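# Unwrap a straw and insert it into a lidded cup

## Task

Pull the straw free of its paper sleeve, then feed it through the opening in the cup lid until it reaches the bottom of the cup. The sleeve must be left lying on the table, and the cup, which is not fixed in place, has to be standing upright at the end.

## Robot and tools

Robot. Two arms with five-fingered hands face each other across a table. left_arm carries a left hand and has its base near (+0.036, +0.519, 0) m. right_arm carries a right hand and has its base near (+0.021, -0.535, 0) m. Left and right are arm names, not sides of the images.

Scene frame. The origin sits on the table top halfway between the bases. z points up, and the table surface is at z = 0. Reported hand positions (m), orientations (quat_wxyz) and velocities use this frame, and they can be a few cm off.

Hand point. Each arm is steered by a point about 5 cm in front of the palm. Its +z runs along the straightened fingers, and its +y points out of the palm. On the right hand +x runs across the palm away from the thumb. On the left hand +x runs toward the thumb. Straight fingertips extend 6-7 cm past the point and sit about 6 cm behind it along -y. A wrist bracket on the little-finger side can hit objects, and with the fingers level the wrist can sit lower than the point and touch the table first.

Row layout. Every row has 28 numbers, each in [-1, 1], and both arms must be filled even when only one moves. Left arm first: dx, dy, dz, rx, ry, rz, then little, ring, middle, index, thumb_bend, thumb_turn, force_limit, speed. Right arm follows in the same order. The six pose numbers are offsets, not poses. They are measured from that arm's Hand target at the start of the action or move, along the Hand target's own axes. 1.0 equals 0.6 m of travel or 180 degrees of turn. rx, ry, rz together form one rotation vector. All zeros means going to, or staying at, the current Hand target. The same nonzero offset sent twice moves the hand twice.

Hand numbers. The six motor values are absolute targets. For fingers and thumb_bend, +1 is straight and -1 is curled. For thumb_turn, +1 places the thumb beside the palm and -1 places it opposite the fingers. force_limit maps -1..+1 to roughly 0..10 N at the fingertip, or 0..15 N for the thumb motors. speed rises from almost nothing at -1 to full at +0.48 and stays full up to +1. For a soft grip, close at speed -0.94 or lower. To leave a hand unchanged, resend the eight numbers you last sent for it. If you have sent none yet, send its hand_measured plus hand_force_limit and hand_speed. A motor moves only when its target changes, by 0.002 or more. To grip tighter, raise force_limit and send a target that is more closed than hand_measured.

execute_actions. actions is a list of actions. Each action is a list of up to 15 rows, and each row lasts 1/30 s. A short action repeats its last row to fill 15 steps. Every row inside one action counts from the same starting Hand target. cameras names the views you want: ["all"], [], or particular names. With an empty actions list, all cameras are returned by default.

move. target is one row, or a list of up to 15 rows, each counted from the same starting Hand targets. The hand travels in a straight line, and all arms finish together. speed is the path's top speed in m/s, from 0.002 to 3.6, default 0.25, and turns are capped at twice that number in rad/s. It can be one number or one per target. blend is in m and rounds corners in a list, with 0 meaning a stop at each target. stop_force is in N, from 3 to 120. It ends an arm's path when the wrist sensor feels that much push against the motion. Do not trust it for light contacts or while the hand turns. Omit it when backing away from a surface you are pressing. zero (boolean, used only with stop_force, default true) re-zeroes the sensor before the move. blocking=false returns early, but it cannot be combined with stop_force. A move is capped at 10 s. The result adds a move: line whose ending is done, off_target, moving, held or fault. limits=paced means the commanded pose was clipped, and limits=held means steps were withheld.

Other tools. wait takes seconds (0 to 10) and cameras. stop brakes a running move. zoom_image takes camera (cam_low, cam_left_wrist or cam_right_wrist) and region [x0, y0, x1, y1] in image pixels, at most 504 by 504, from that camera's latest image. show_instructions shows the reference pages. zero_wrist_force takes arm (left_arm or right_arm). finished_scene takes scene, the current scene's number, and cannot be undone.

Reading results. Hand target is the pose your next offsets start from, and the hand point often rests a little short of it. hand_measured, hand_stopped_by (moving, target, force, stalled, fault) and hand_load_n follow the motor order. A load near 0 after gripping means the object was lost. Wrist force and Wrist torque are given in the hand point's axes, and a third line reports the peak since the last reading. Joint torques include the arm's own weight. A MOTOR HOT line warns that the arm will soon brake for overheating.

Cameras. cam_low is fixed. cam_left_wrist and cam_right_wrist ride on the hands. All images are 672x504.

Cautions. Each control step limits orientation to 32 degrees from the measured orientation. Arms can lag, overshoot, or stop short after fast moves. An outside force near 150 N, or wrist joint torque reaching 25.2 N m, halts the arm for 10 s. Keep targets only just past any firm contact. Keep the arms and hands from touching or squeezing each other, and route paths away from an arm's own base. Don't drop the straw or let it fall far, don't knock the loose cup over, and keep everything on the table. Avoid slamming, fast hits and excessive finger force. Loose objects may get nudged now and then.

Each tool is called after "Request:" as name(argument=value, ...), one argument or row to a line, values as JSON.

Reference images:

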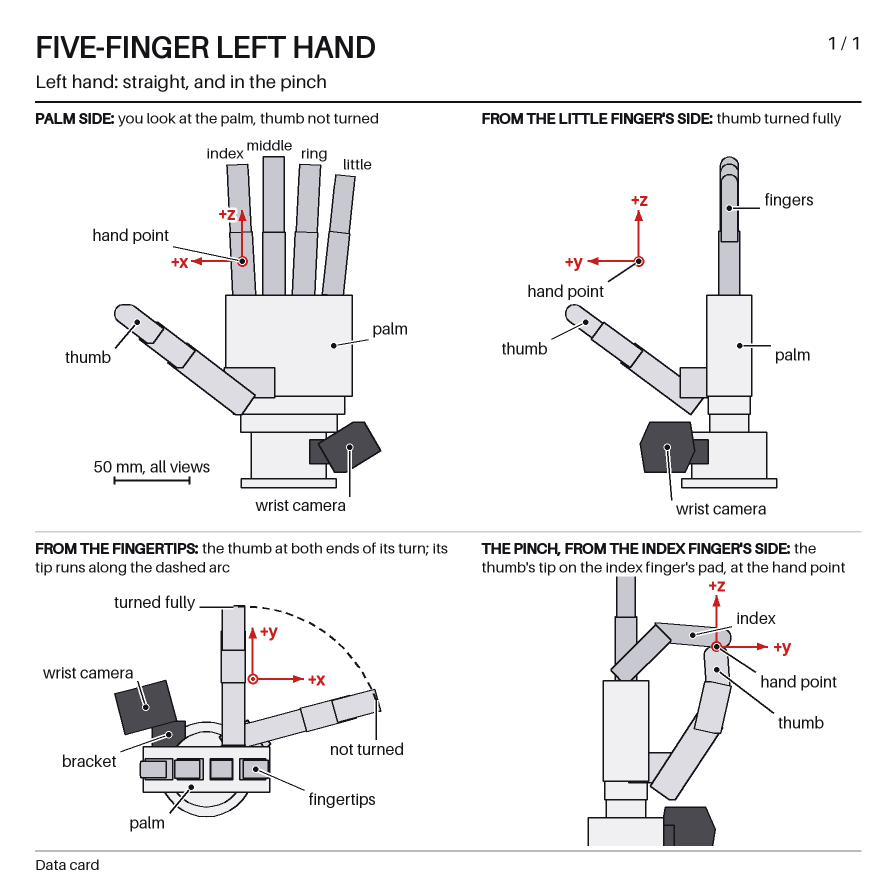

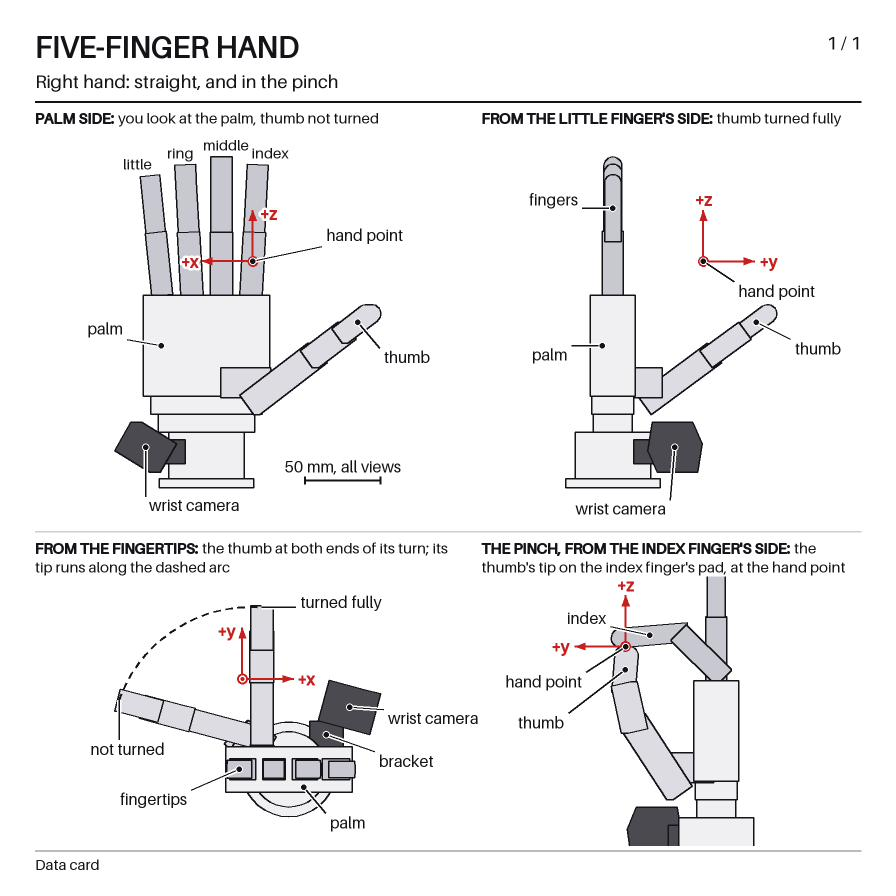

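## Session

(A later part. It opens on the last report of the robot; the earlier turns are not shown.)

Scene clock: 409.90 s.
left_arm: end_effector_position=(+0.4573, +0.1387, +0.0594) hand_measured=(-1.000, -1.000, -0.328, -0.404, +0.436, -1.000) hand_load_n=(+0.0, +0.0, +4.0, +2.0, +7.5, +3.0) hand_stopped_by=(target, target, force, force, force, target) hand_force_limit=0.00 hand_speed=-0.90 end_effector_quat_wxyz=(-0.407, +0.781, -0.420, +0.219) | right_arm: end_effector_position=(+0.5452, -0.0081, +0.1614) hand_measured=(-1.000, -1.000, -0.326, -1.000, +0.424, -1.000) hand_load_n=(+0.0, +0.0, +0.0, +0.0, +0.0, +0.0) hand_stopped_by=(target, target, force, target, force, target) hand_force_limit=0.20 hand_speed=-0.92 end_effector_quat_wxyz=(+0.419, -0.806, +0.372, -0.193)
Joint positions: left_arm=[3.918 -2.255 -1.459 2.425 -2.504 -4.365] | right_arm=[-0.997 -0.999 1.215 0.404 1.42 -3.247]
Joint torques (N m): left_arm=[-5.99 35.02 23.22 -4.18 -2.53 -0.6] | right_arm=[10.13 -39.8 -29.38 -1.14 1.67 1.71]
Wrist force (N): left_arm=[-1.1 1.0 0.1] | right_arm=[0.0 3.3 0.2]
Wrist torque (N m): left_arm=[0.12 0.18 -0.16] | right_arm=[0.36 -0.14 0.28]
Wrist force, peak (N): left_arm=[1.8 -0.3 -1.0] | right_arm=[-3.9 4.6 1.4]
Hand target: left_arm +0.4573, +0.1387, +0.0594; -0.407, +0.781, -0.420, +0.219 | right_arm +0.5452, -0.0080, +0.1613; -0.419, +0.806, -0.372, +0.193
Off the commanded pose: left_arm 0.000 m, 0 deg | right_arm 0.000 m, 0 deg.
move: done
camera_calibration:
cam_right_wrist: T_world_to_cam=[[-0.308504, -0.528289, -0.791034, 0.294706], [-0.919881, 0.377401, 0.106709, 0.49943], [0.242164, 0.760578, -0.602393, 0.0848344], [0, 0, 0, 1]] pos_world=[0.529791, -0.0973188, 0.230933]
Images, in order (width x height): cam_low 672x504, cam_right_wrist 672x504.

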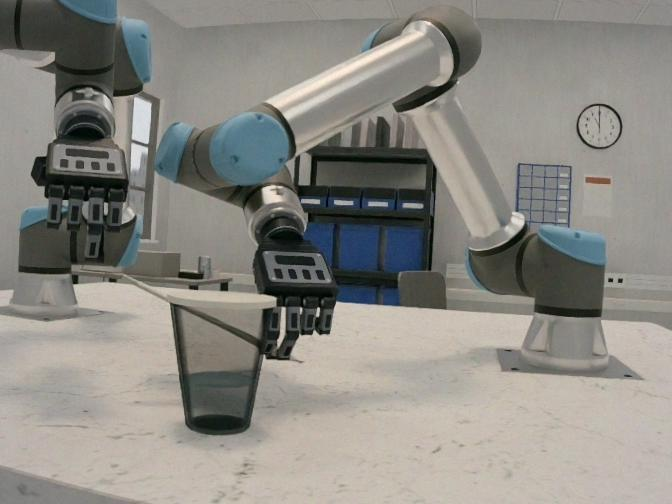

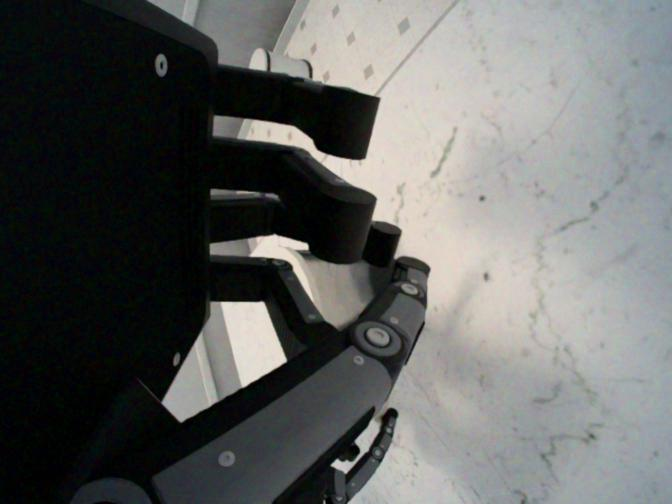

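Request:
move(
  target=[
    [0,0,0,0,0,0,-1,-1,-0.45,-0.5,0.2,-1,0,-0.9,0,0,0,0,0,0,-1,-1,-0.2,-1,0.5,-1,-0.2,-0.5],
    [0,0,0,0,0,0,-1,-1,-0.45,-0.5,0.2,-1,0,-0.9,-0.071,0.0184,0.021,0,0,0,-1,-1,-0.2,-1,0.5,-1,-0.2,-0.5],
  ],
  speed=0.05,
  cameras=["cam_right_wrist","cam_low"],
)

Request:
zoom_image(
  camera="cam_right_wrist",
  region=[300, 180, 500, 330],
)

Request:
zoom_image(
  camera="cam_low",
  region=[80, 200, 230, 320],
)

Scene clock: 420.80 s.
left_arm: end_effector_position=(+0.4573, +0.1387, +0.0594) hand_measured=(-1.000, -1.000, -0.328, -0.404, +0.436, -1.000) hand_load_n=(+0.0, +0.0, +3.5, +1.5, +7.0, +2.5) hand_stopped_by=(target, target, force, force, force, target) hand_force_limit=0.00 hand_speed=-0.90 end_effector_quat_wxyz=(-0.407, +0.781, -0.420, +0.219) | right_arm: end_effector_position=(+0.5205, +0.0271, +0.1449) hand_measured=(-1.000, -1.000, -0.200, -1.000, +0.500, -1.000) hand_load_n=(+0.0, +0.0, +0.0, +0.0, +0.0, +0.0) hand_stopped_by=(target, target, target, target, target, target) hand_force_limit=-0.20 hand_speed=-0.50 end_effector_quat_wxyz=(+0.419, -0.805, +0.372, -0.193) end_effector_velocity=(+0.001, -0.002, +0.001) end_effector_angular_velocity=(+0.002, +0.003, +0.001)
Joint positions: left_arm=[3.918 -2.255 -1.459 2.425 -2.504 -4.365] | right_arm=[-0.92 -0.971 1.212 0.373 1.483 -3.202]
Joint velocities: left_arm=[within noise] | right_arm=[-0.005 -0.003 0 0.004 -0.007 -0.001]
Joint torques (N m): left_arm=[-5.52 35.2 22.91 -4.39 -2.15 1.56] | right_arm=[-6.24 -55.23 -25.48 1.57 -2.18 -1.92]
Wrist force (N): left_arm=[-1.4 0.6 0.1] | right_arm=[-0.2 3.0 -0.2]
Wrist torque (N m): left_arm=[0.07 0.23 -0.18] | right_arm=[0.36 -0.05 0.16]
Wrist force, peak (N): left_arm=[-1.6 1.3 0.1] | right_arm=[0.1 3.8 -0.1]
Hand target: left_arm +0.4573, +0.1387, +0.0594; -0.407, +0.781, -0.420, +0.219 | right_arm +0.5205, +0.0270, +0.1450; -0.419, +0.806, -0.372, +0.193
Off the commanded pose: left_arm 0.000 m, 0 deg | right_arm 0.000 m, 0 deg.
move: done
camera_calibration:
cam_right_wrist: T_world_to_cam=[[-0.308731, -0.528119, -0.79106, 0.29276], [-0.919731, 0.377753, 0.106757, 0.465122], [0.242445, 0.760521, -0.602352, 0.0539498], [0, 0, 0, 1]] pos_world=[0.505092, -0.0621189, 0.214433]
Images, in order (width x height): cam_low 672x504, cam_right_wrist 672x504.

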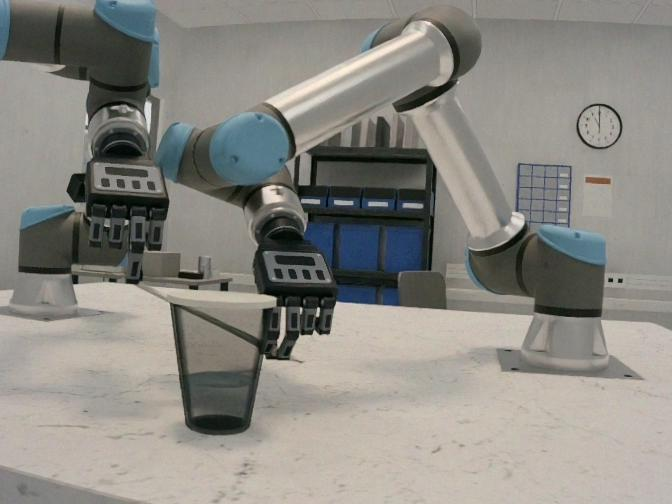

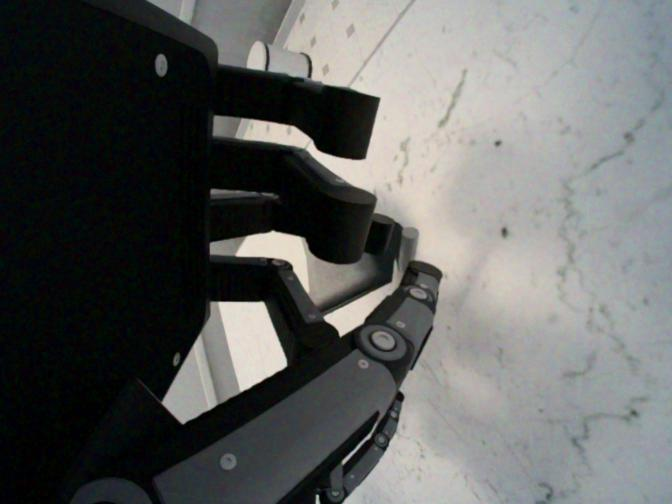

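Scaled by 2.520 from the camera's 672x504 image, which has a finer 960x720 frame.

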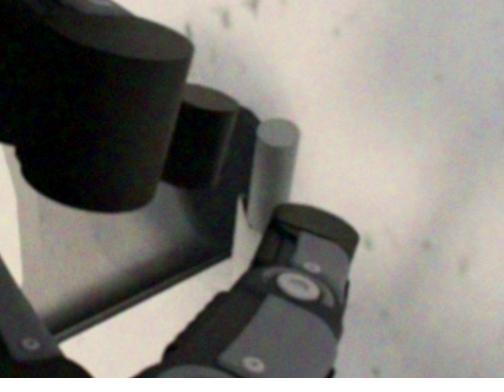

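Scaled by 3.360 from the camera's 672x504 image, which has a finer 960x720 frame.

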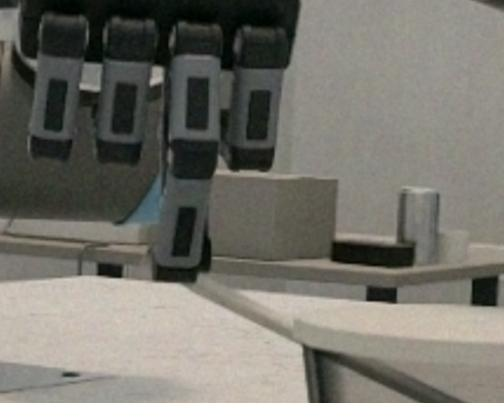

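Request:
move(
  target=[
    [0,0,0,0,0,0,-1,-1,-0.45,-0.5,0.2,-1,0,-0.9,0,0.006,0,0,0,0,-1,-1,-0.2,-1,0.5,-1,-0.2,-0.5],
    [0,0,0,0,0,0,-1,-1,-0.45,-0.5,0.2,-1,0,-0.9,0,0.006,0,0,0,0,-1,-1,-0.46,-1,0.2,-1,1.0,-0.9],
  ],
  speed=0.03,
  cameras=["cam_right_wrist"],
)

Request:
zoom_image(
  camera="cam_right_wrist",
  region=[300, 180, 500, 330],
)

Scene clock: 431.23 s.
left_arm: end_effector_position=(+0.4573, +0.1387, +0.0594) hand_measured=(-1.000, -1.000, -0.328, -0.404, +0.436, -1.000) hand_load_n=(+0.0, +0.5, +3.0, +1.5, +7.5, +2.0) hand_stopped_by=(target, target, force, force, force, target) hand_force_limit=0.00 hand_speed=-0.90 end_effector_quat_wxyz=(-0.407, +0.781, -0.420, +0.219) | right_arm: end_effector_position=(+0.5190, +0.0256, +0.1421) hand_measured=(-1.000, -1.000, -0.356, -1.000, +0.352, -1.000) hand_load_n=(+0.0, +0.0, +2.5, +0.5, +14.5, +2.5) hand_stopped_by=(target, target, force, target, force, target) hand_force_limit=1.00 hand_speed=-0.90 end_effector_quat_wxyz=(+0.419, -0.806, +0.372, -0.193)
Joint positions: left_arm=[3.918 -2.255 -1.459 2.425 -2.504 -4.365] | right_arm=[-0.921 -0.974 1.226 0.364 1.483 -3.203]
Joint torques (N m): left_arm=[-5.78 35.67 22.88 -3.91 -1.84 1.66] | right_arm=[-4.07 -40.4 -30.19 1.07 -1.46 -0.82]
Wrist force (N): left_arm=[-1.3 1.1 0.3] | right_arm=[-0.1 3.2 -0.2]
Wrist torque (N m): left_arm=[0.12 0.22 -0.19] | right_arm=[0.40 -0.07 0.24]
Wrist force, peak (N): left_arm=[-1.4 1.3 0.1] | right_arm=[-0.7 3.5 -0.1]
Hand target: left_arm +0.4573, +0.1387, +0.0594; -0.407, +0.781, -0.420, +0.219 | right_arm +0.5190, +0.0256, +0.1421; -0.419, +0.806, -0.372, +0.193
Off the commanded pose: left_arm 0.000 m, 0 deg | right_arm 0.000 m, 0 deg.
move: done
camera_calibration:
cam_right_wrist: T_world_to_cam=[[-0.308667, -0.528197, -0.791032, 0.289269], [-0.919802, 0.377568, 0.1068, 0.464493], [0.242257, 0.760559, -0.60238, 0.0538188], [0, 0, 0, 1]] pos_world=[0.503491, -0.0635188, 0.211633]
Images, in order (width x height): cam_right_wrist 672x504.

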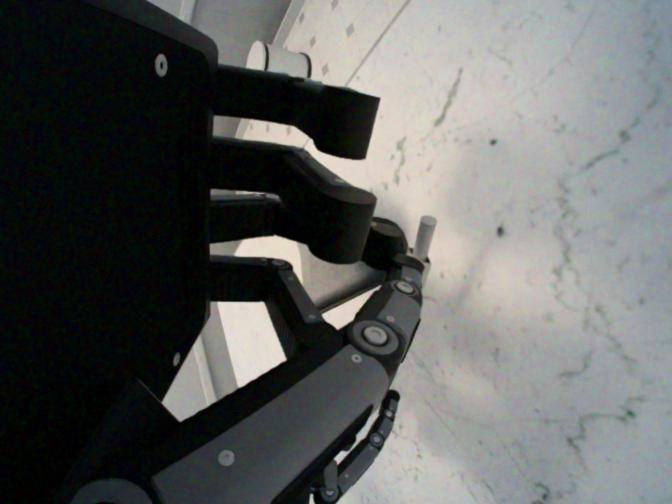

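Scaled by 2.520 from the camera's 672x504 image, which has a finer 960x720 frame.

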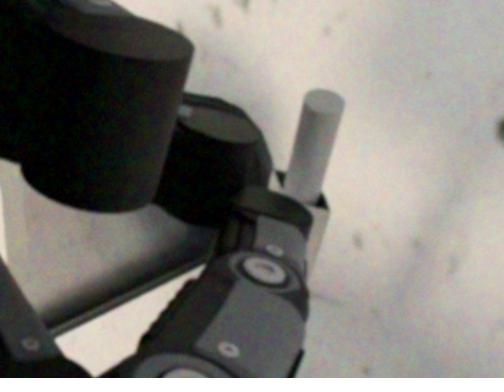

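Request:
move(
  target=[
    [0,0,0,0,0,0,-1,-1,-0.45,-0.5,0.2,-1,0,-0.9,0,0,0,0,0,0,-1,-1,-0.24,-1,0.47,-1,-0.2,-0.5],
    [0,0,0,0,0,0,-1,-1,-0.45,-0.5,0.2,-1,0,-0.9,0,0.003,0,0,0,0,-1,-1,-0.24,-1,0.47,-1,-0.2,-0.5],
  ],
  speed=0.03,
  cameras=["cam_right_wrist"],
)

Request:
zoom_image(
  camera="cam_right_wrist",
  region=[300, 180, 500, 330],
)

Scene clock: 440.80 s.
left_arm: end_effector_position=(+0.4573, +0.1387, +0.0594) hand_measured=(-1.000, -1.000, -0.328, -0.404, +0.436, -1.000) hand_load_n=(+0.0, +0.0, +3.5, +1.5, +7.0, +2.0) hand_stopped_by=(target, target, force, force, force, target) hand_force_limit=0.00 hand_speed=-0.90 end_effector_quat_wxyz=(-0.407, +0.781, -0.420, +0.219) | right_arm: end_effector_position=(+0.5181, +0.0250, +0.1406) hand_measured=(-1.000, -1.000, -0.240, -1.000, +0.470, -1.000) hand_load_n=(+0.0, +0.0, +0.0, +0.0, +0.0, +0.0) hand_stopped_by=(target, target, target, target, target, target) hand_force_limit=-0.20 hand_speed=-0.50 end_effector_quat_wxyz=(+0.419, -0.806, +0.372, -0.193)
Joint positions: left_arm=[3.918 -2.255 -1.459 2.425 -2.504 -4.365] | right_arm=[-0.921 -0.976 1.232 0.359 1.483 -3.203]
Joint torques (N m): left_arm=[-5.67 34.96 22.33 -1.96 -1.56 1.15] | right_arm=[-7.31 -53.42 -17.28 -0.35 -2.08 -1.92]
Wrist force (N): left_arm=[-1.5 0.7 0.2] | right_arm=[-0.1 3.3 -0.3]
Wrist torque (N m): left_arm=[0.08 0.24 -0.18] | right_arm=[0.40 -0.07 0.25]
Wrist force, peak (N): left_arm=[-1.5 1.1 -0.1] | right_arm=[-0.2 3.4 0.0]
Hand target: left_arm +0.4573, +0.1387, +0.0594; -0.407, +0.781, -0.420, +0.219 | right_arm +0.5182, +0.0250, +0.1406; -0.419, +0.806, -0.372, +0.193
Off the commanded pose: left_arm 0.000 m, 0 deg | right_arm 0.000 m, 0 deg.
move: done
camera_calibration:
cam_right_wrist: T_world_to_cam=[[-0.308619, -0.528217, -0.791038, 0.287442], [-0.919818, 0.377541, 0.106759, 0.464196], [0.242257, 0.760559, -0.60238, 0.0536412], [0, 0, 0, 1]] pos_world=[0.502691, -0.0642188, 0.210133]
Images, in order (width x height): cam_right_wrist 672x504.

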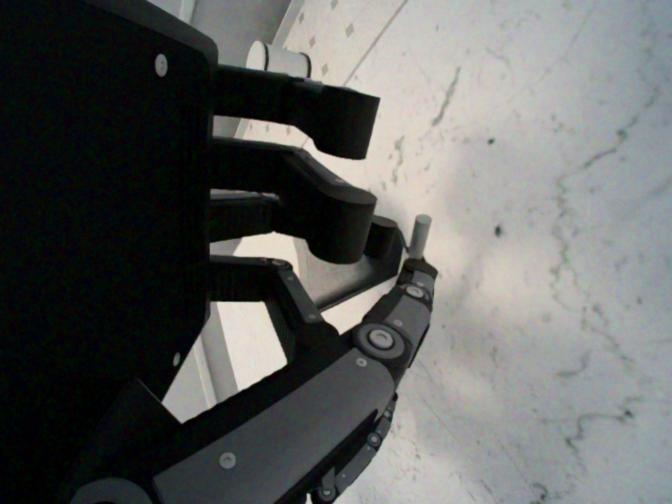

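Scaled by 2.520 from the camera's 672x504 image, which has a finer 960x720 frame.

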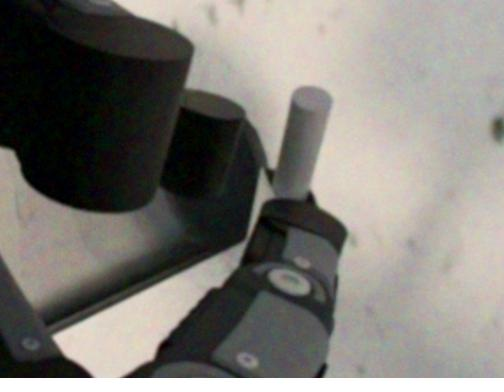

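Request:
move(
  target=[
    [0,0,0,0,0,0,-1,-1,-0.45,-0.5,0.2,-1,0,-0.9,0,0,0,0,0,0,-1,-1,-0.14,-1,0.54,-1,-0.2,-0.5],
    [0,0,0,0,0,0,-1,-1,-0.45,-0.5,0.2,-1,0,-0.9,0,0.02,0.007,0,0,0,-1,-1,-0.14,-1,0.54,-1,-0.2,-0.5],
  ],
  speed=0.03,
  cameras=["cam_right_wrist"],
)

Request:
zoom_image(
  camera="cam_right_wrist",
  region=[300, 180, 500, 330],
)

Scene clock: 452.70 s.
left_arm: end_effector_position=(+0.4573, +0.1387, +0.0594) hand_measured=(-1.000, -1.000, -0.328, -0.404, +0.436, -1.000) hand_load_n=(+0.0, +0.0, +3.5, +1.5, +7.5, +2.0) hand_stopped_by=(target, target, force, force, force, target) hand_force_limit=0.00 hand_speed=-0.90 end_effector_quat_wxyz=(-0.407, +0.781, -0.420, +0.219) | right_arm: end_effector_position=(+0.5155, +0.0227, +0.1282) hand_measured=(-1.000, -1.000, -0.140, -1.000, +0.540, -1.000) hand_load_n=(+0.0, +0.0, +0.0, +0.0, +0.0, +0.0) hand_stopped_by=(target, target, target, target, target, target) hand_force_limit=-0.20 hand_speed=-0.50 end_effector_quat_wxyz=(+0.419, -0.806, +0.372, -0.193) end_effector_velocity=(+0.001, +0.000, +0.002) end_effector_angular_velocity=(-0.002, -0.001, +0.001)
Joint positions: left_arm=[3.918 -2.255 -1.459 2.425 -2.504 -4.365] | right_arm=[-0.922 -0.976 1.265 0.326 1.482 -3.203]
Joint velocities: left_arm=[within noise] | right_arm=[0 0 -0.006 0.007 0 -0.003]
Joint torques (N m): left_arm=[-5.44 36.67 21.75 -1.92 -1.07 0.68] | right_arm=[-5.86 -56.44 -31.46 1.84 -2.01 -1.83]
Wrist force (N): left_arm=[-1.2 0.8 0.2] | right_arm=[-0.1 3.2 -0.4]
Wrist torque (N m): left_arm=[0.10 0.20 -0.17] | right_arm=[0.40 -0.08 0.26]
Wrist force, peak (N): left_arm=[-1.4 1.2 0.2] | right_arm=[0.2 3.7 -0.1]
Hand target: left_arm +0.4573, +0.1387, +0.0594; -0.407, +0.781, -0.420, +0.219 | right_arm +0.5155, +0.0227, +0.1284; -0.419, +0.806, -0.372, +0.193
Off the commanded pose: left_arm 0.000 m, 0 deg | right_arm 0.000 m, 0 deg.
move: done
camera_calibration:
cam_right_wrist: T_world_to_cam=[[-0.308734, -0.52831, -0.790931, 0.275645], [-0.919804, 0.37755, 0.10685, 0.463972], [0.242166, 0.760489, -0.602504, 0.0486163], [0, 0, 0, 1]] pos_world=[0.500091, -0.0665188, 0.197732]
Images, in order (width x height): cam_right_wrist 672x504.

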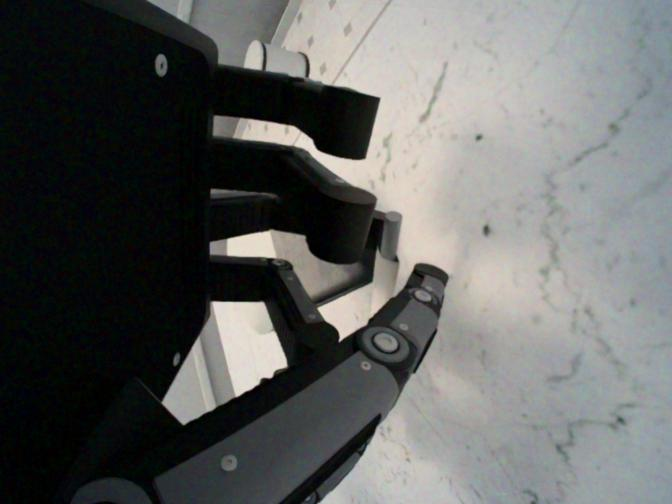

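Scaled by 2.520 from the camera's 672x504 image, which has a finer 960x720 frame.

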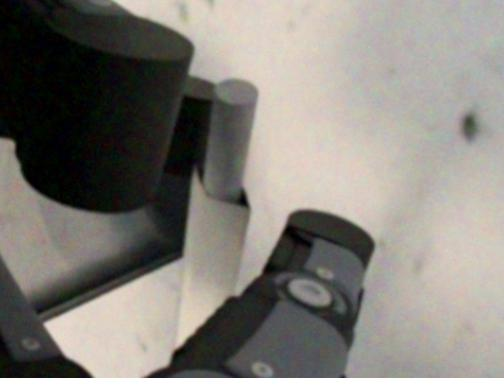

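Request:
move(
  target=[
    [0,0,0,0,0,0,-1,-1,-0.45,-0.5,0.2,-1,0,-0.9,0.01,0,0,0,0,0,-1,-1,-0.14,-1,0.54,-1,-0.2,-0.5],
    [0,0,0,0,0,0,-1,-1,-0.45,-0.5,0.2,-1,0,-0.9,0.01,0,0,0,0,0,-1,-1,-0.46,-1,0.2,-1,0.4,-0.92],
  ],
  speed=0.03,
  cameras=["cam_right_wrist"],
)

Request:
zoom_image(
  camera="cam_right_wrist",
  region=[300, 180, 500, 330],
)

Scene clock: 460.43 s.
left_arm: end_effector_position=(+0.4573, +0.1387, +0.0594) hand_measured=(-1.000, -1.000, -0.328, -0.404, +0.436, -1.000) hand_load_n=(+0.0, +0.0, +4.0, +0.0, +8.0, +2.0) hand_stopped_by=(target, target, force, force, force, target) hand_force_limit=0.00 hand_speed=-0.90 end_effector_quat_wxyz=(-0.407, +0.781, -0.420, +0.219) | right_arm: end_effector_position=(+0.5194, +0.0182, +0.1284) hand_measured=(-1.000, -1.000, -0.346, -1.000, +0.420, -1.000) hand_load_n=(+0.0, +0.0, +9.0, +0.0, +10.5, +2.5) hand_stopped_by=(target, target, force, target, force, target) hand_force_limit=0.40 hand_speed=-0.92 end_effector_quat_wxyz=(+0.419, -0.806, +0.372, -0.193)
Joint positions: left_arm=[3.918 -2.255 -1.459 2.425 -2.504 -4.365] | right_arm=[-0.932 -0.978 1.268 0.326 1.473 -3.209]
Joint torques (N m): left_arm=[-5.28 35.74 19.63 -1.86 -0.9 -0.06] | right_arm=[8.47 -41.53 -31.11 -1.02 1.96 1.77]
Wrist force (N): left_arm=[-0.9 1.2 0.1] | right_arm=[-0.2 3.4 0.2]
Wrist torque (N m): left_arm=[0.18 0.24 -0.17] | right_arm=[0.38 -0.13 0.26]
Wrist force, peak (N): left_arm=[-1.6 1.1 0.0] | right_arm=[-1.3 3.9 0.5]
Hand target: left_arm +0.4573, +0.1387, +0.0594; -0.407, +0.781, -0.420, +0.219 | right_arm +0.5194, +0.0182, +0.1284; -0.419, +0.806, -0.372, +0.193
Off the commanded pose: left_arm 0.000 m, 0 deg | right_arm 0.000 m, 0 deg.
move: done
camera_calibration:
cam_right_wrist: T_world_to_cam=[[-0.308619, -0.528217, -0.791038, 0.2746], [-0.919818, 0.377541, 0.106759, 0.469262], [0.242257, 0.760559, -0.60238, 0.051149], [0, 0, 0, 1]] pos_world=[0.503991, -0.0710188, 0.197933]
Images, in order (width x height): cam_right_wrist 672x504.

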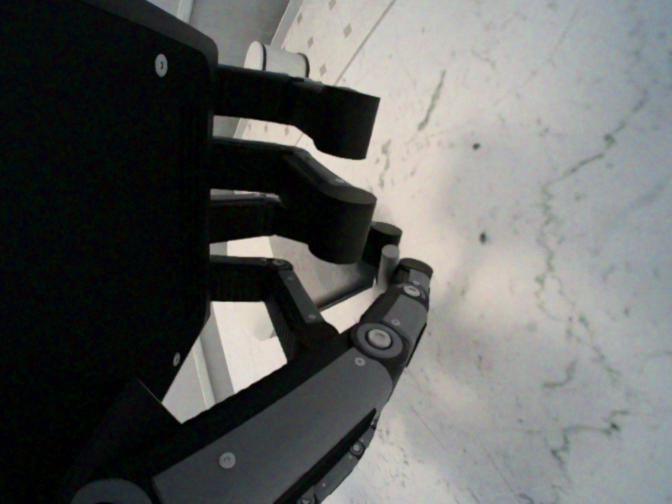

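Scaled by 2.520 from the camera's 672x504 image, which has a finer 960x720 frame.

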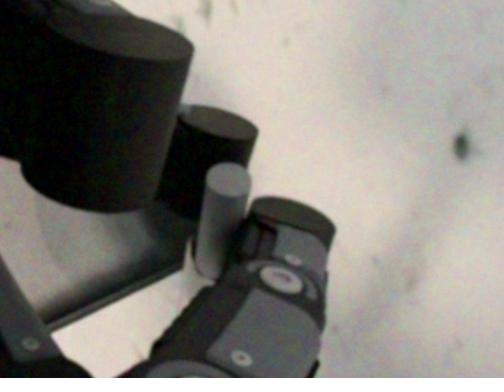

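Request:
move(
  target=[0,0,0,0,0,0,-1,-1,-0.45,-0.5,0.446,-1,0,-0.9,0.0605,-0.0184,-0.021,0,0,0,-1,-1,-0.46,-1,0.2,-1,0.4,-0.92],
  speed=0.03,
  cameras=["cam_right_wrist","cam_low"],
)

Request:
zoom_image(
  camera="cam_right_wrist",
  region=[300, 180, 500, 330],
)

Request:
zoom_image(
  camera="cam_low",
  region=[50, 180, 330, 380],
)

Scene clock: 465.93 s.
left_arm: end_effector_position=(+0.4573, +0.1387, +0.0594) hand_measured=(-1.000, -1.000, -0.328, -0.404, +0.448, -1.000) hand_load_n=(+0.5, +0.0, +2.0, +1.0, +4.0, +2.0) hand_stopped_by=(target, target, force, force, target, target) hand_force_limit=0.00 hand_speed=-0.90 end_effector_quat_wxyz=(-0.407, +0.781, -0.420, +0.219) | right_arm: end_effector_position=(+0.5400, -0.0121, +0.1447) hand_measured=(-1.000, -1.000, -0.348, -1.000, +0.418, -1.000) hand_load_n=(+0.0, +0.0, +0.0, +0.0, +0.0, +0.0) hand_stopped_by=(target, target, force, target, force, target) hand_force_limit=0.40 hand_speed=-0.92 end_effector_quat_wxyz=(+0.419, -0.806, +0.372, -0.193)
Joint positions: left_arm=[3.918 -2.255 -1.459 2.425 -2.504 -4.365] | right_arm=[-0.999 -1.005 1.269 0.356 1.419 -3.248]
Joint torques (N m): left_arm=[-5.25 37.24 20.57 -1.98 -0.59 -0.58] | right_arm=[10.73 -39.63 -31.7 -1.22 1.9 1.68]
Wrist force (N): left_arm=[-1.2 0.9 0.1] | right_arm=[0.0 3.6 -0.1]
Wrist torque (N m): left_arm=[0.11 0.20 -0.17] | right_arm=[0.42 -0.12 0.27]
Wrist force, peak (N): left_arm=[-1.7 1.1 0.0] | right_arm=[-2.3 3.9 0.7]
Hand target: left_arm +0.4573, +0.1387, +0.0594; -0.407, +0.781, -0.420, +0.219 | right_arm +0.5400, -0.0120, +0.1446; -0.419, +0.806, -0.372, +0.193
Off the commanded pose: left_arm 0.000 m, 0 deg | right_arm 0.000 m, 0 deg.
move: done
camera_calibration:
cam_right_wrist: T_world_to_cam=[[-0.308523, -0.52835, -0.790987, 0.277772], [-0.919879, 0.37741, 0.106702, 0.49794], [0.24215, 0.760532, -0.602457, 0.0790924], [0, 0, 0, 1]] pos_world=[0.524591, -0.101319, 0.214233]
Images, in order (width x height): cam_low 672x504, cam_right_wrist 672x504.

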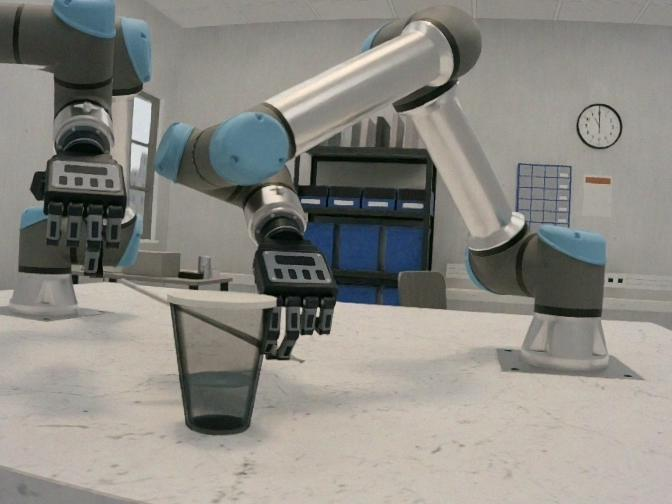

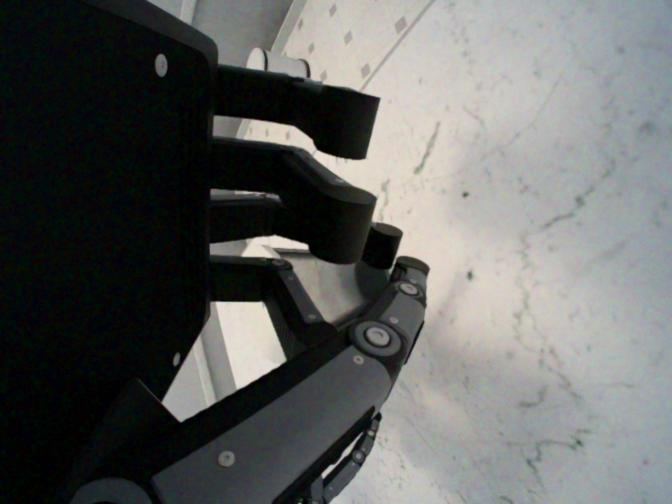

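Scaled by 2.520 from the camera's 672x504 image, which has a finer 960x720 frame.

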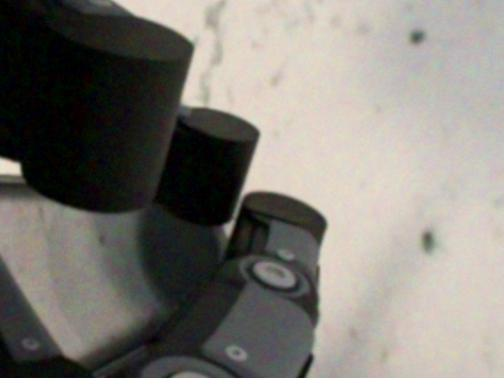

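Scaled by 1.800 from the camera's 672x504 image, which has a finer 960x720 frame.

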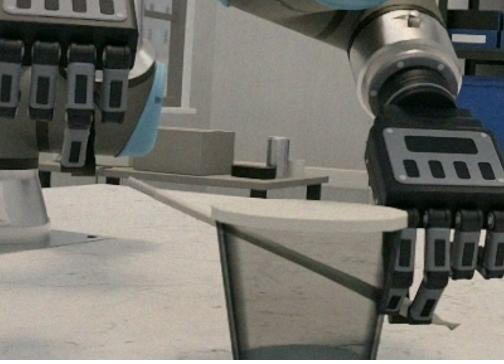

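Request:
move(
  target=[0,0,0,0,0,0,-1,-1,-0.45,-0.5,0.446,-1,0,-0.9,0.112,-0.011,-0.029,0.203,-0.0676,0.376,-1,-1,-0.14,-1,0.54,-1,-0.2,-0.5],
  speed=0.3,
  cameras=["cam_right_wrist","cam_low"],
)

Scene clock: 489.87 s.
left_arm: end_effector_position=(+0.4573, +0.1387, +0.0594) hand_measured=(-1.000, -1.000, -0.328, -0.404, +0.448, -1.000) hand_load_n=(+0.0, +0.0, +2.0, +1.0, +4.5, +2.0) hand_stopped_by=(target, target, force, force, target, target) hand_force_limit=0.00 hand_speed=-0.90 end_effector_quat_wxyz=(-0.407, +0.781, -0.420, +0.219) | right_arm: end_effector_position=(+0.5755, -0.0699, +0.1598) hand_measured=(-1.000, -1.000, -0.140, -1.000, +0.540, -1.000) hand_load_n=(+0.0, +0.0, +0.0, +0.0, +0.0, +0.0) hand_stopped_by=(target, target, target, target, target, target) hand_force_limit=-0.20 hand_speed=-0.50 end_effector_quat_wxyz=(+0.705, -0.319, +0.631, +0.048)
Joint positions: left_arm=[3.918 -2.255 -1.459 2.425 -2.504 -4.365] | right_arm=[-1.168 -1.123 1.959 -0.834 1.386 -1.971]
Joint torques (N m): left_arm=[-4.1 37.4 19.53 -2.17 -0.1 -1.09] | right_arm=[-6.84 -43.76 -27.46 -3.44 0.34 2.05]
Wrist force (N): left_arm=[-1.3 1.1 0.0] | right_arm=[-0.1 1.8 -0.3]
Wrist torque (N m): left_arm=[0.14 0.21 -0.18] | right_arm=[0.14 0.12 -0.01]
Wrist force, peak (N): left_arm=[-1.7 1.1 -0.1] | right_arm=[0.2 3.8 -0.1]
Hand target: left_arm +0.4573, +0.1387, +0.0594; -0.407, +0.781, -0.420, +0.219 | right_arm +0.5756, -0.0700, +0.1599; +0.705, -0.319, +0.631, +0.048
Off the commanded pose: left_arm 0.000 m, 0 deg | right_arm 0.000 m, 0 deg.
move: done
camera_calibration:
cam_right_wrist: T_world_to_cam=[[-0.43638, 0.698208, -0.567519, 0.393689], [-0.629813, 0.213424, 0.746851, 0.270111], [0.64258, 0.683342, 0.346606, -0.263896], [0, 0, 0, 1]] pos_world=[0.511491, -0.152194, 0.113161]
Images, in order (width x height): cam_low 672x504, cam_right_wrist 672x504.

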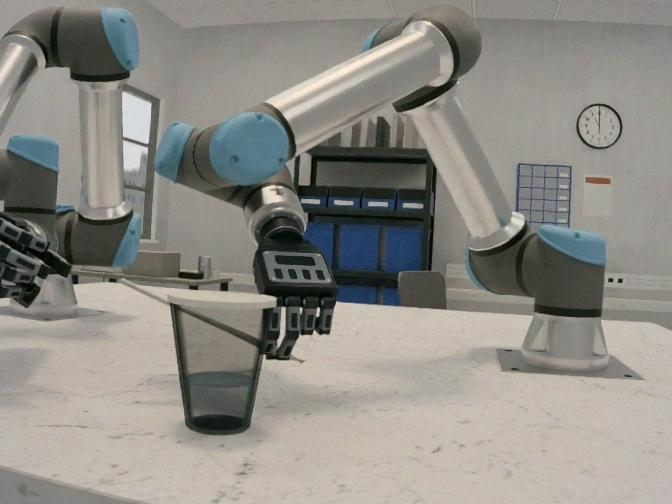

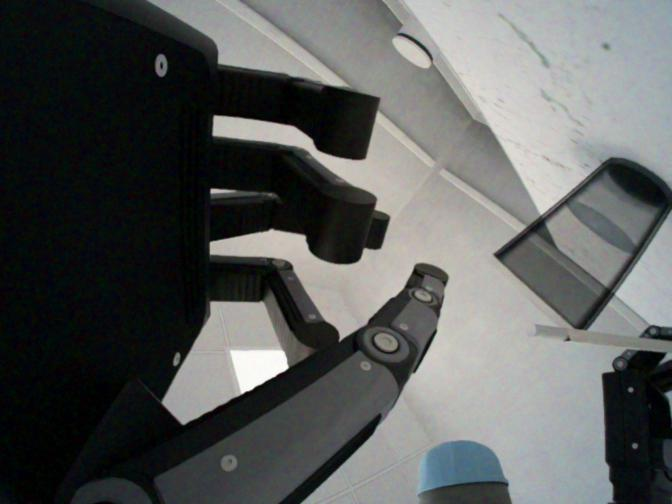

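Request:
zoom_image(
  camera="cam_right_wrist",
  region=[500, 270, 672, 399],
)

Request:
zoom_image(
  camera="cam_low",
  region=[50, 220, 330, 380],
)

Scaled by 2.930 from the camera's 672x504 image, which has a finer 960x720 frame.

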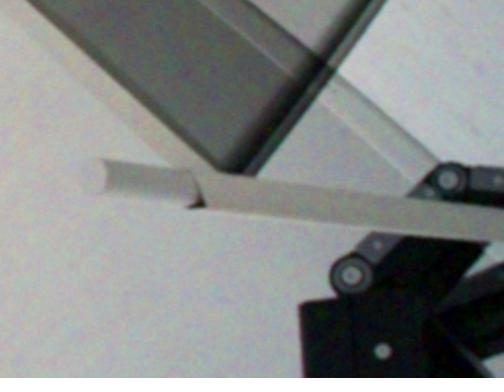

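Scaled by 1.800 from the camera's 672x504 image, which has a finer 960x720 frame.

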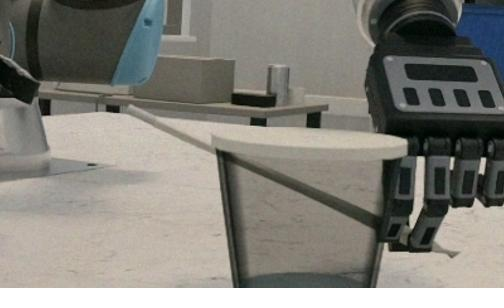

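Request:
move(
  target=[0,0,0,0,0,0,-1,-1,-0.45,-0.5,0.446,-1,0,-0.9,-0.030,0.0997,-0.0213,0,0,0,-1,-1,-0.14,-1,0.54,-1,-0.2,-0.5],
  speed=0.15,
  cameras=["cam_right_wrist"],
)

Request:
zoom_image(
  camera="cam_right_wrist",
  region=[340, 200, 540, 350],
)

Scene clock: 509.80 s.
left_arm: end_effector_position=(+0.4573, +0.1387, +0.0594) hand_measured=(-1.000, -1.000, -0.328, -0.404, +0.448, -1.000) hand_load_n=(+0.0, +0.0, +2.0, +1.0, +4.0, +2.0) hand_stopped_by=(target, target, force, force, target, target) hand_force_limit=0.00 hand_speed=-0.90 end_effector_quat_wxyz=(-0.407, +0.781, -0.420, +0.219) | right_arm: end_effector_position=(+0.5329, -0.0231, +0.1532) hand_measured=(-1.000, -1.000, -0.140, -1.000, +0.540, -1.000) hand_load_n=(+0.0, +0.0, +0.0, +0.0, +0.0, +0.0) hand_stopped_by=(target, target, target, target, target, target) hand_force_limit=-0.20 hand_speed=-0.50 end_effector_quat_wxyz=(+0.705, -0.319, +0.631, +0.048)
Joint positions: left_arm=[3.918 -2.255 -1.459 2.425 -2.504 -4.365] | right_arm=[-1.033 -1.114 1.968 -0.854 1.522 -1.97]
Joint torques (N m): left_arm=[-4.27 37.65 18.69 -2.26 0.06 -1.21] | right_arm=[10.16 -44.92 -27.07 0.35 1.67 2.17]
Wrist force (N): left_arm=[-1.4 0.9 -0.1] | right_arm=[0.0 1.8 -0.5]
Wrist torque (N m): left_arm=[0.13 0.22 -0.19] | right_arm=[0.17 0.10 -0.04]
Wrist force, peak (N): left_arm=[-1.6 1.3 0.0] | right_arm=[-0.3 3.5 -0.7]
Hand target: left_arm +0.4573, +0.1387, +0.0594; -0.407, +0.781, -0.420, +0.219 | right_arm +0.5329, -0.0231, +0.1533; +0.705, -0.319, +0.631, +0.048
Off the commanded pose: left_arm 0.000 m, 0 deg | right_arm 0.000 m, 0 deg.
move: done
camera_calibration:
cam_right_wrist: T_world_to_cam=[[-0.436172, 0.698456, -0.567375, 0.338634], [-0.629876, 0.213323, 0.746827, 0.238306], [0.642659, 0.68312, 0.346895, -0.26637], [0, 0, 0, 1]] pos_world=[0.468991, -0.105395, 0.106561]
Images, in order (width x height): cam_right_wrist 672x504.

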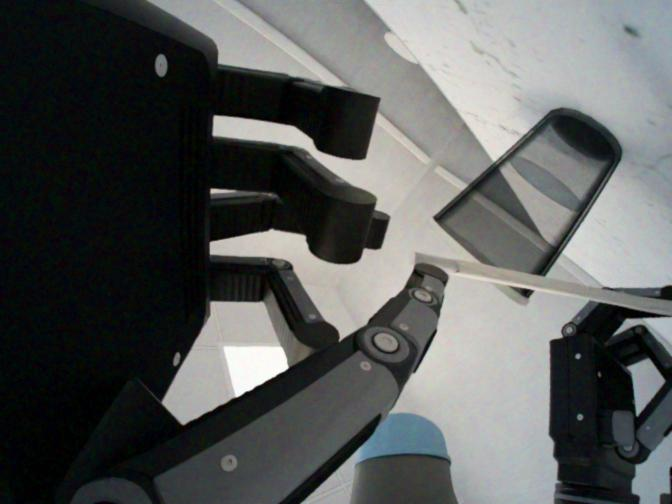

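Scaled by 2.520 from the camera's 672x504 image, which has a finer 960x720 frame.

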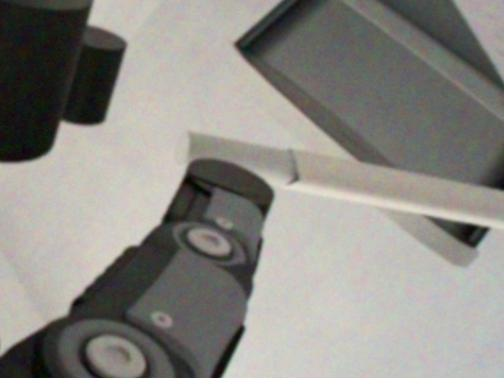

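Request:
move(
  target=[0,0,0,0,0,0,-1,-1,-0.45,-0.5,0.446,-1,0,-0.9,0.001,0.0533,0,0,0,0,-1,-1,-0.14,-1,0.54,-1,-0.2,-0.5],
  speed=0.06,
  cameras=["cam_right_wrist"],
)

Request:
zoom_image(
  camera="cam_right_wrist",
  region=[300, 180, 500, 330],
)

Scene clock: 522.20 s.
left_arm: end_effector_position=(+0.4573, +0.1387, +0.0594) hand_measured=(-1.000, -1.000, -0.328, -0.404, +0.448, -1.000) hand_load_n=(+0.0, +0.0, +2.5, +0.5, +4.5, +2.0) hand_stopped_by=(target, target, force, force, target, target) hand_force_limit=0.00 hand_speed=-0.90 end_effector_quat_wxyz=(-0.407, +0.781, -0.420, +0.219) | right_arm: end_effector_position=(+0.5181, +0.0021, +0.1404) hand_measured=(-1.000, -1.000, -0.140, -1.000, +0.540, -1.000) hand_load_n=(+0.0, +0.0, +0.0, +0.0, +0.0, +0.0) hand_stopped_by=(target, target, target, target, target, target) hand_force_limit=-0.20 hand_speed=-0.50 end_effector_quat_wxyz=(+0.705, -0.319, +0.631, +0.048)
Joint positions: left_arm=[3.918 -2.255 -1.459 2.425 -2.504 -4.365] | right_arm=[-0.968 -1.075 1.951 -0.875 1.587 -1.97]
Joint torques (N m): left_arm=[-5.26 38.45 18.56 -2.24 0.39 -1.4] | right_arm=[-6.28 -48.04 -0.92 0.39 -1.95 1.95]
Wrist force (N): left_arm=[-1.4 0.6 -0.1] | right_arm=[0.4 1.8 -0.2]
Wrist torque (N m): left_arm=[0.09 0.22 -0.18] | right_arm=[0.14 0.05 -0.01]
Wrist force, peak (N): left_arm=[-1.5 1.3 0.2] | right_arm=[0.4 2.9 -0.3]
Hand target: left_arm +0.4573, +0.1387, +0.0594; -0.407, +0.781, -0.420, +0.219 | right_arm +0.5180, +0.0020, +0.1403; +0.705, -0.319, +0.631, +0.048
Off the commanded pose: left_arm 0.000 m, 0 deg | right_arm 0.000 m, 0 deg.
move: done
camera_calibration:
cam_right_wrist: T_world_to_cam=[[-0.435827, 0.698682, -0.56736, 0.307106], [-0.630197, 0.213164, 0.746601, 0.2333], [0.642578, 0.682938, 0.347405, -0.269726], [0, 0, 0, 1]] pos_world=[0.45419, -0.0800953, 0.0937618]
Images, in order (width x height): cam_right_wrist 672x504.

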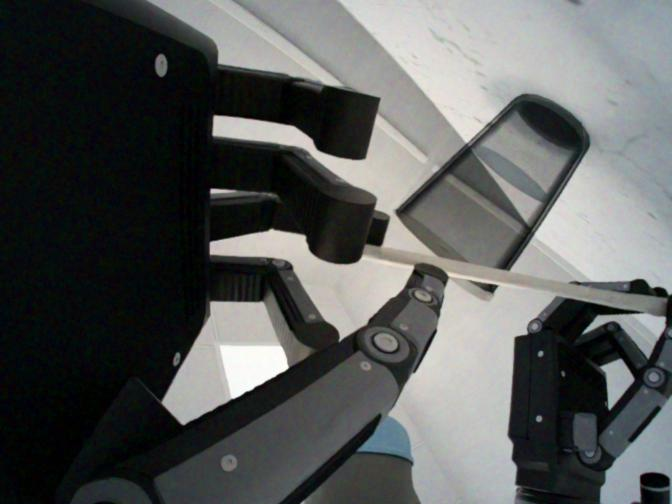

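Scaled by 2.520 from the camera's 672x504 image, which has a finer 960x720 frame.

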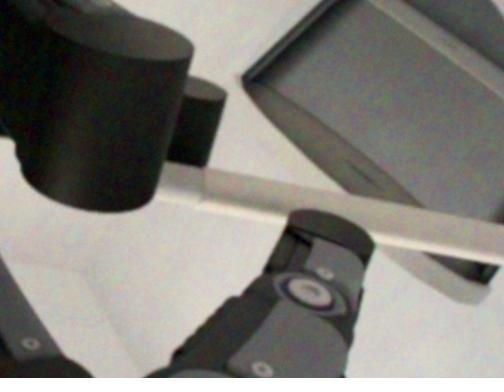

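Request:
move(
  target=[
    [0,0,0,0,0,0,-1,-1,-0.45,-0.5,0.446,-1,0,-0.9,0.0065,-0.0233,0,0,0,0,-1,-1,-0.14,-1,0.54,-1,-0.2,-0.5],
    [0,0,0,0,0,0,-1,-1,-0.45,-0.5,0.446,-1,0,-0.9,0.0065,-0.0233,0,0,0,0,-1,-1,-0.42,-1,0.28,-1,-0.3,-0.92],
  ],
  speed=0.05,
  cameras=["cam_right_wrist"],
)

Request:
zoom_image(
  camera="cam_right_wrist",
  region=[300, 180, 500, 330],
)

Scene clock: 528.80 s.
left_arm: end_effector_position=(+0.4573, +0.1387, +0.0594) hand_measured=(-1.000, -1.000, -0.328, -0.404, +0.448, -1.000) hand_load_n=(+0.0, +0.0, +2.0, +0.5, +4.0, +2.0) hand_stopped_by=(target, target, force, force, target, target) hand_force_limit=0.00 hand_speed=-0.90 end_effector_quat_wxyz=(-0.407, +0.781, -0.420, +0.219) | right_arm: end_effector_position=(+0.5253, -0.0103, +0.1421) hand_measured=(-1.000, -1.000, -0.392, -1.000, +0.406, -1.000) hand_load_n=(+0.0, +0.0, +6.0, +0.0, +5.5, +0.0) hand_stopped_by=(target, target, force, target, force, target) hand_force_limit=-0.30 hand_speed=-0.92 end_effector_quat_wxyz=(+0.705, -0.319, +0.631, +0.048)
Joint positions: left_arm=[3.918 -2.255 -1.459 2.425 -2.504 -4.365] | right_arm=[-1 -1.086 1.963 -0.876 1.555 -1.97]
Joint torques (N m): left_arm=[-4.28 38.27 16.51 -2.35 0.43 -1.16] | right_arm=[10.02 -30.61 -25.77 -0.93 1.91 -1.01]
Wrist force (N): left_arm=[-1.5 0.8 -0.1] | right_arm=[0.1 1.8 -0.5]
Wrist torque (N m): left_arm=[0.12 0.23 -0.19] | right_arm=[0.16 0.09 -0.01]
Wrist force, peak (N): left_arm=[-1.6 1.1 0.1] | right_arm=[0.2 2.3 -0.3]
Hand target: left_arm +0.4573, +0.1387, +0.0594; -0.407, +0.781, -0.420, +0.219 | right_arm +0.5253, -0.0103, +0.1421; +0.705, -0.319, +0.631, +0.048
Off the commanded pose: left_arm 0.000 m, 0 deg | right_arm 0.000 m, 0 deg.
move: done
camera_calibration:
cam_right_wrist: T_world_to_cam=[[-0.436027, 0.698522, -0.567404, 0.320081], [-0.629953, 0.213356, 0.746752, 0.23905], [0.642681, 0.683042, 0.347007, -0.266442], [0, 0, 0, 1]] pos_world=[0.461391, -0.0925949, 0.0955615]
Images, in order (width x height): cam_right_wrist 672x504.

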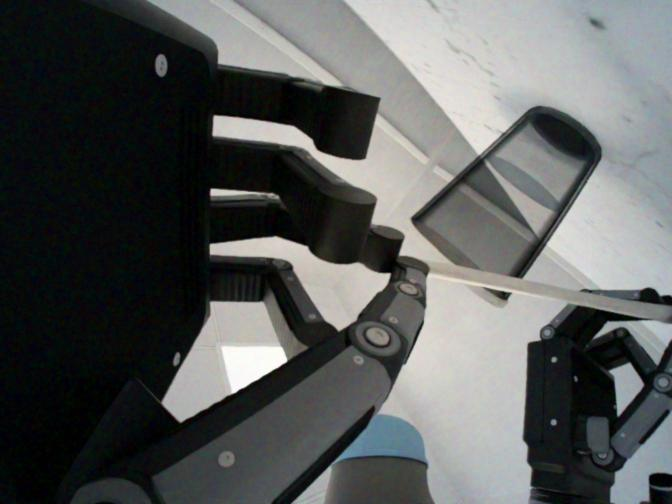

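Scaled by 2.520 from the camera's 672x504 image, which has a finer 960x720 frame.

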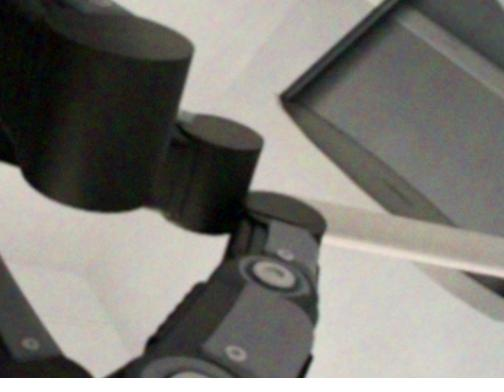

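Request:
move(
  target=[
    [0,0,0,0,0,0,-1,-1,-0.45,-0.5,0.446,-1,0,-0.9,0,0,0,0,0,0,-1,-1,-0.24,-1,0.54,-1,-0.2,-0.5],
    [0,0,0,0,0,0,-1,-1,-0.45,-0.5,0.446,-1,0,-0.9,0,0.0117,0,0,0,0,-1,-1,-0.24,-1,0.54,-1,-0.2,-0.5],
  ],
  speed=0.05,
  cameras=["cam_right_wrist"],
)

Request:
zoom_image(
  camera="cam_right_wrist",
  region=[300, 180, 500, 330],
)

Scene clock: 534.70 s.
left_arm: end_effector_position=(+0.4573, +0.1387, +0.0594) hand_measured=(-1.000, -1.000, -0.328, -0.404, +0.448, -1.000) hand_load_n=(+0.0, +0.0, +2.5, +0.5, +4.5, +1.5) hand_stopped_by=(target, target, force, force, target, target) hand_force_limit=0.00 hand_speed=-0.90 end_effector_quat_wxyz=(-0.407, +0.781, -0.420, +0.219) | right_arm: end_effector_position=(+0.5220, -0.0047, +0.1393) hand_measured=(-1.000, -1.000, -0.240, -1.000, +0.540, -1.000) hand_load_n=(+0.0, +0.0, +0.0, +0.0, +0.0, -0.5) hand_stopped_by=(target, target, target, target, target, target) hand_force_limit=-0.20 hand_speed=-0.50 end_effector_quat_wxyz=(+0.705, -0.319, +0.631, +0.048)
Joint positions: left_arm=[3.918 -2.255 -1.459 2.425 -2.504 -4.365] | right_arm=[-0.985 -1.077 1.959 -0.881 1.57 -1.97]
Joint torques (N m): left_arm=[-4.68 38.43 16.43 -2.46 0.29 -1.01] | right_arm=[-6.76 -45.83 -20.06 -2.1 -1.27 -1.02]
Wrist force (N): left_arm=[-1.4 0.7 -0.1] | right_arm=[0.2 1.8 -0.4]
Wrist torque (N m): left_arm=[0.11 0.22 -0.18] | right_arm=[0.14 0.08 -0.01]
Wrist force, peak (N): left_arm=[-1.7 0.9 -0.1] | right_arm=[0.2 2.1 -0.6]
Hand target: left_arm +0.4573, +0.1387, +0.0594; -0.407, +0.781, -0.420, +0.219 | right_arm +0.5220, -0.0048, +0.1394; +0.705, -0.319, +0.631, +0.048
Off the commanded pose: left_arm 0.000 m, 0 deg | right_arm 0.000 m, 0 deg.
move: done
camera_calibration:
cam_right_wrist: T_world_to_cam=[[-0.435911, 0.698585, -0.567416, 0.313094], [-0.629929, 0.213462, 0.746742, 0.237866], [0.642784, 0.682945, 0.347008, -0.26723], [0, 0, 0, 1]] pos_world=[0.458091, -0.086995, 0.0927615]
Images, in order (width x height): cam_right_wrist 672x504.

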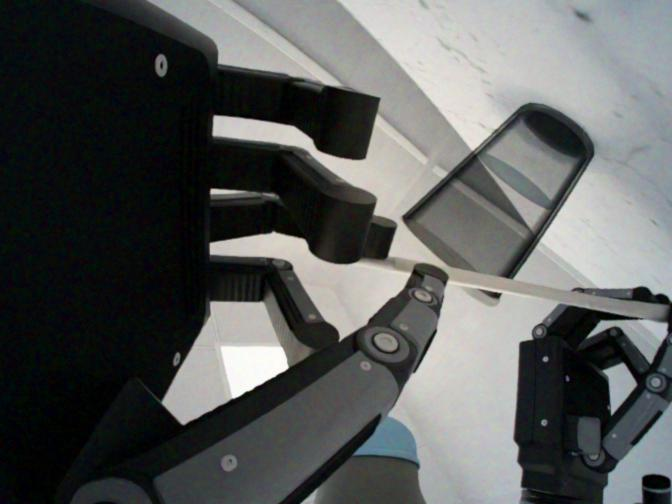

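Scaled by 2.520 from the camera's 672x504 image, which has a finer 960x720 frame.

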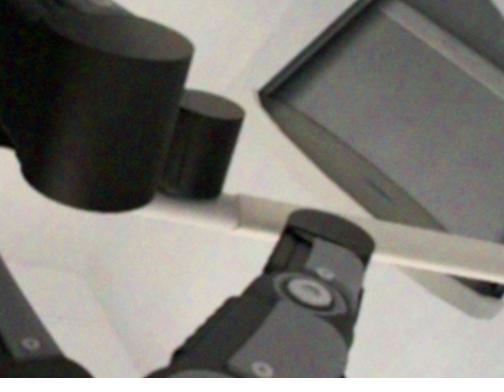

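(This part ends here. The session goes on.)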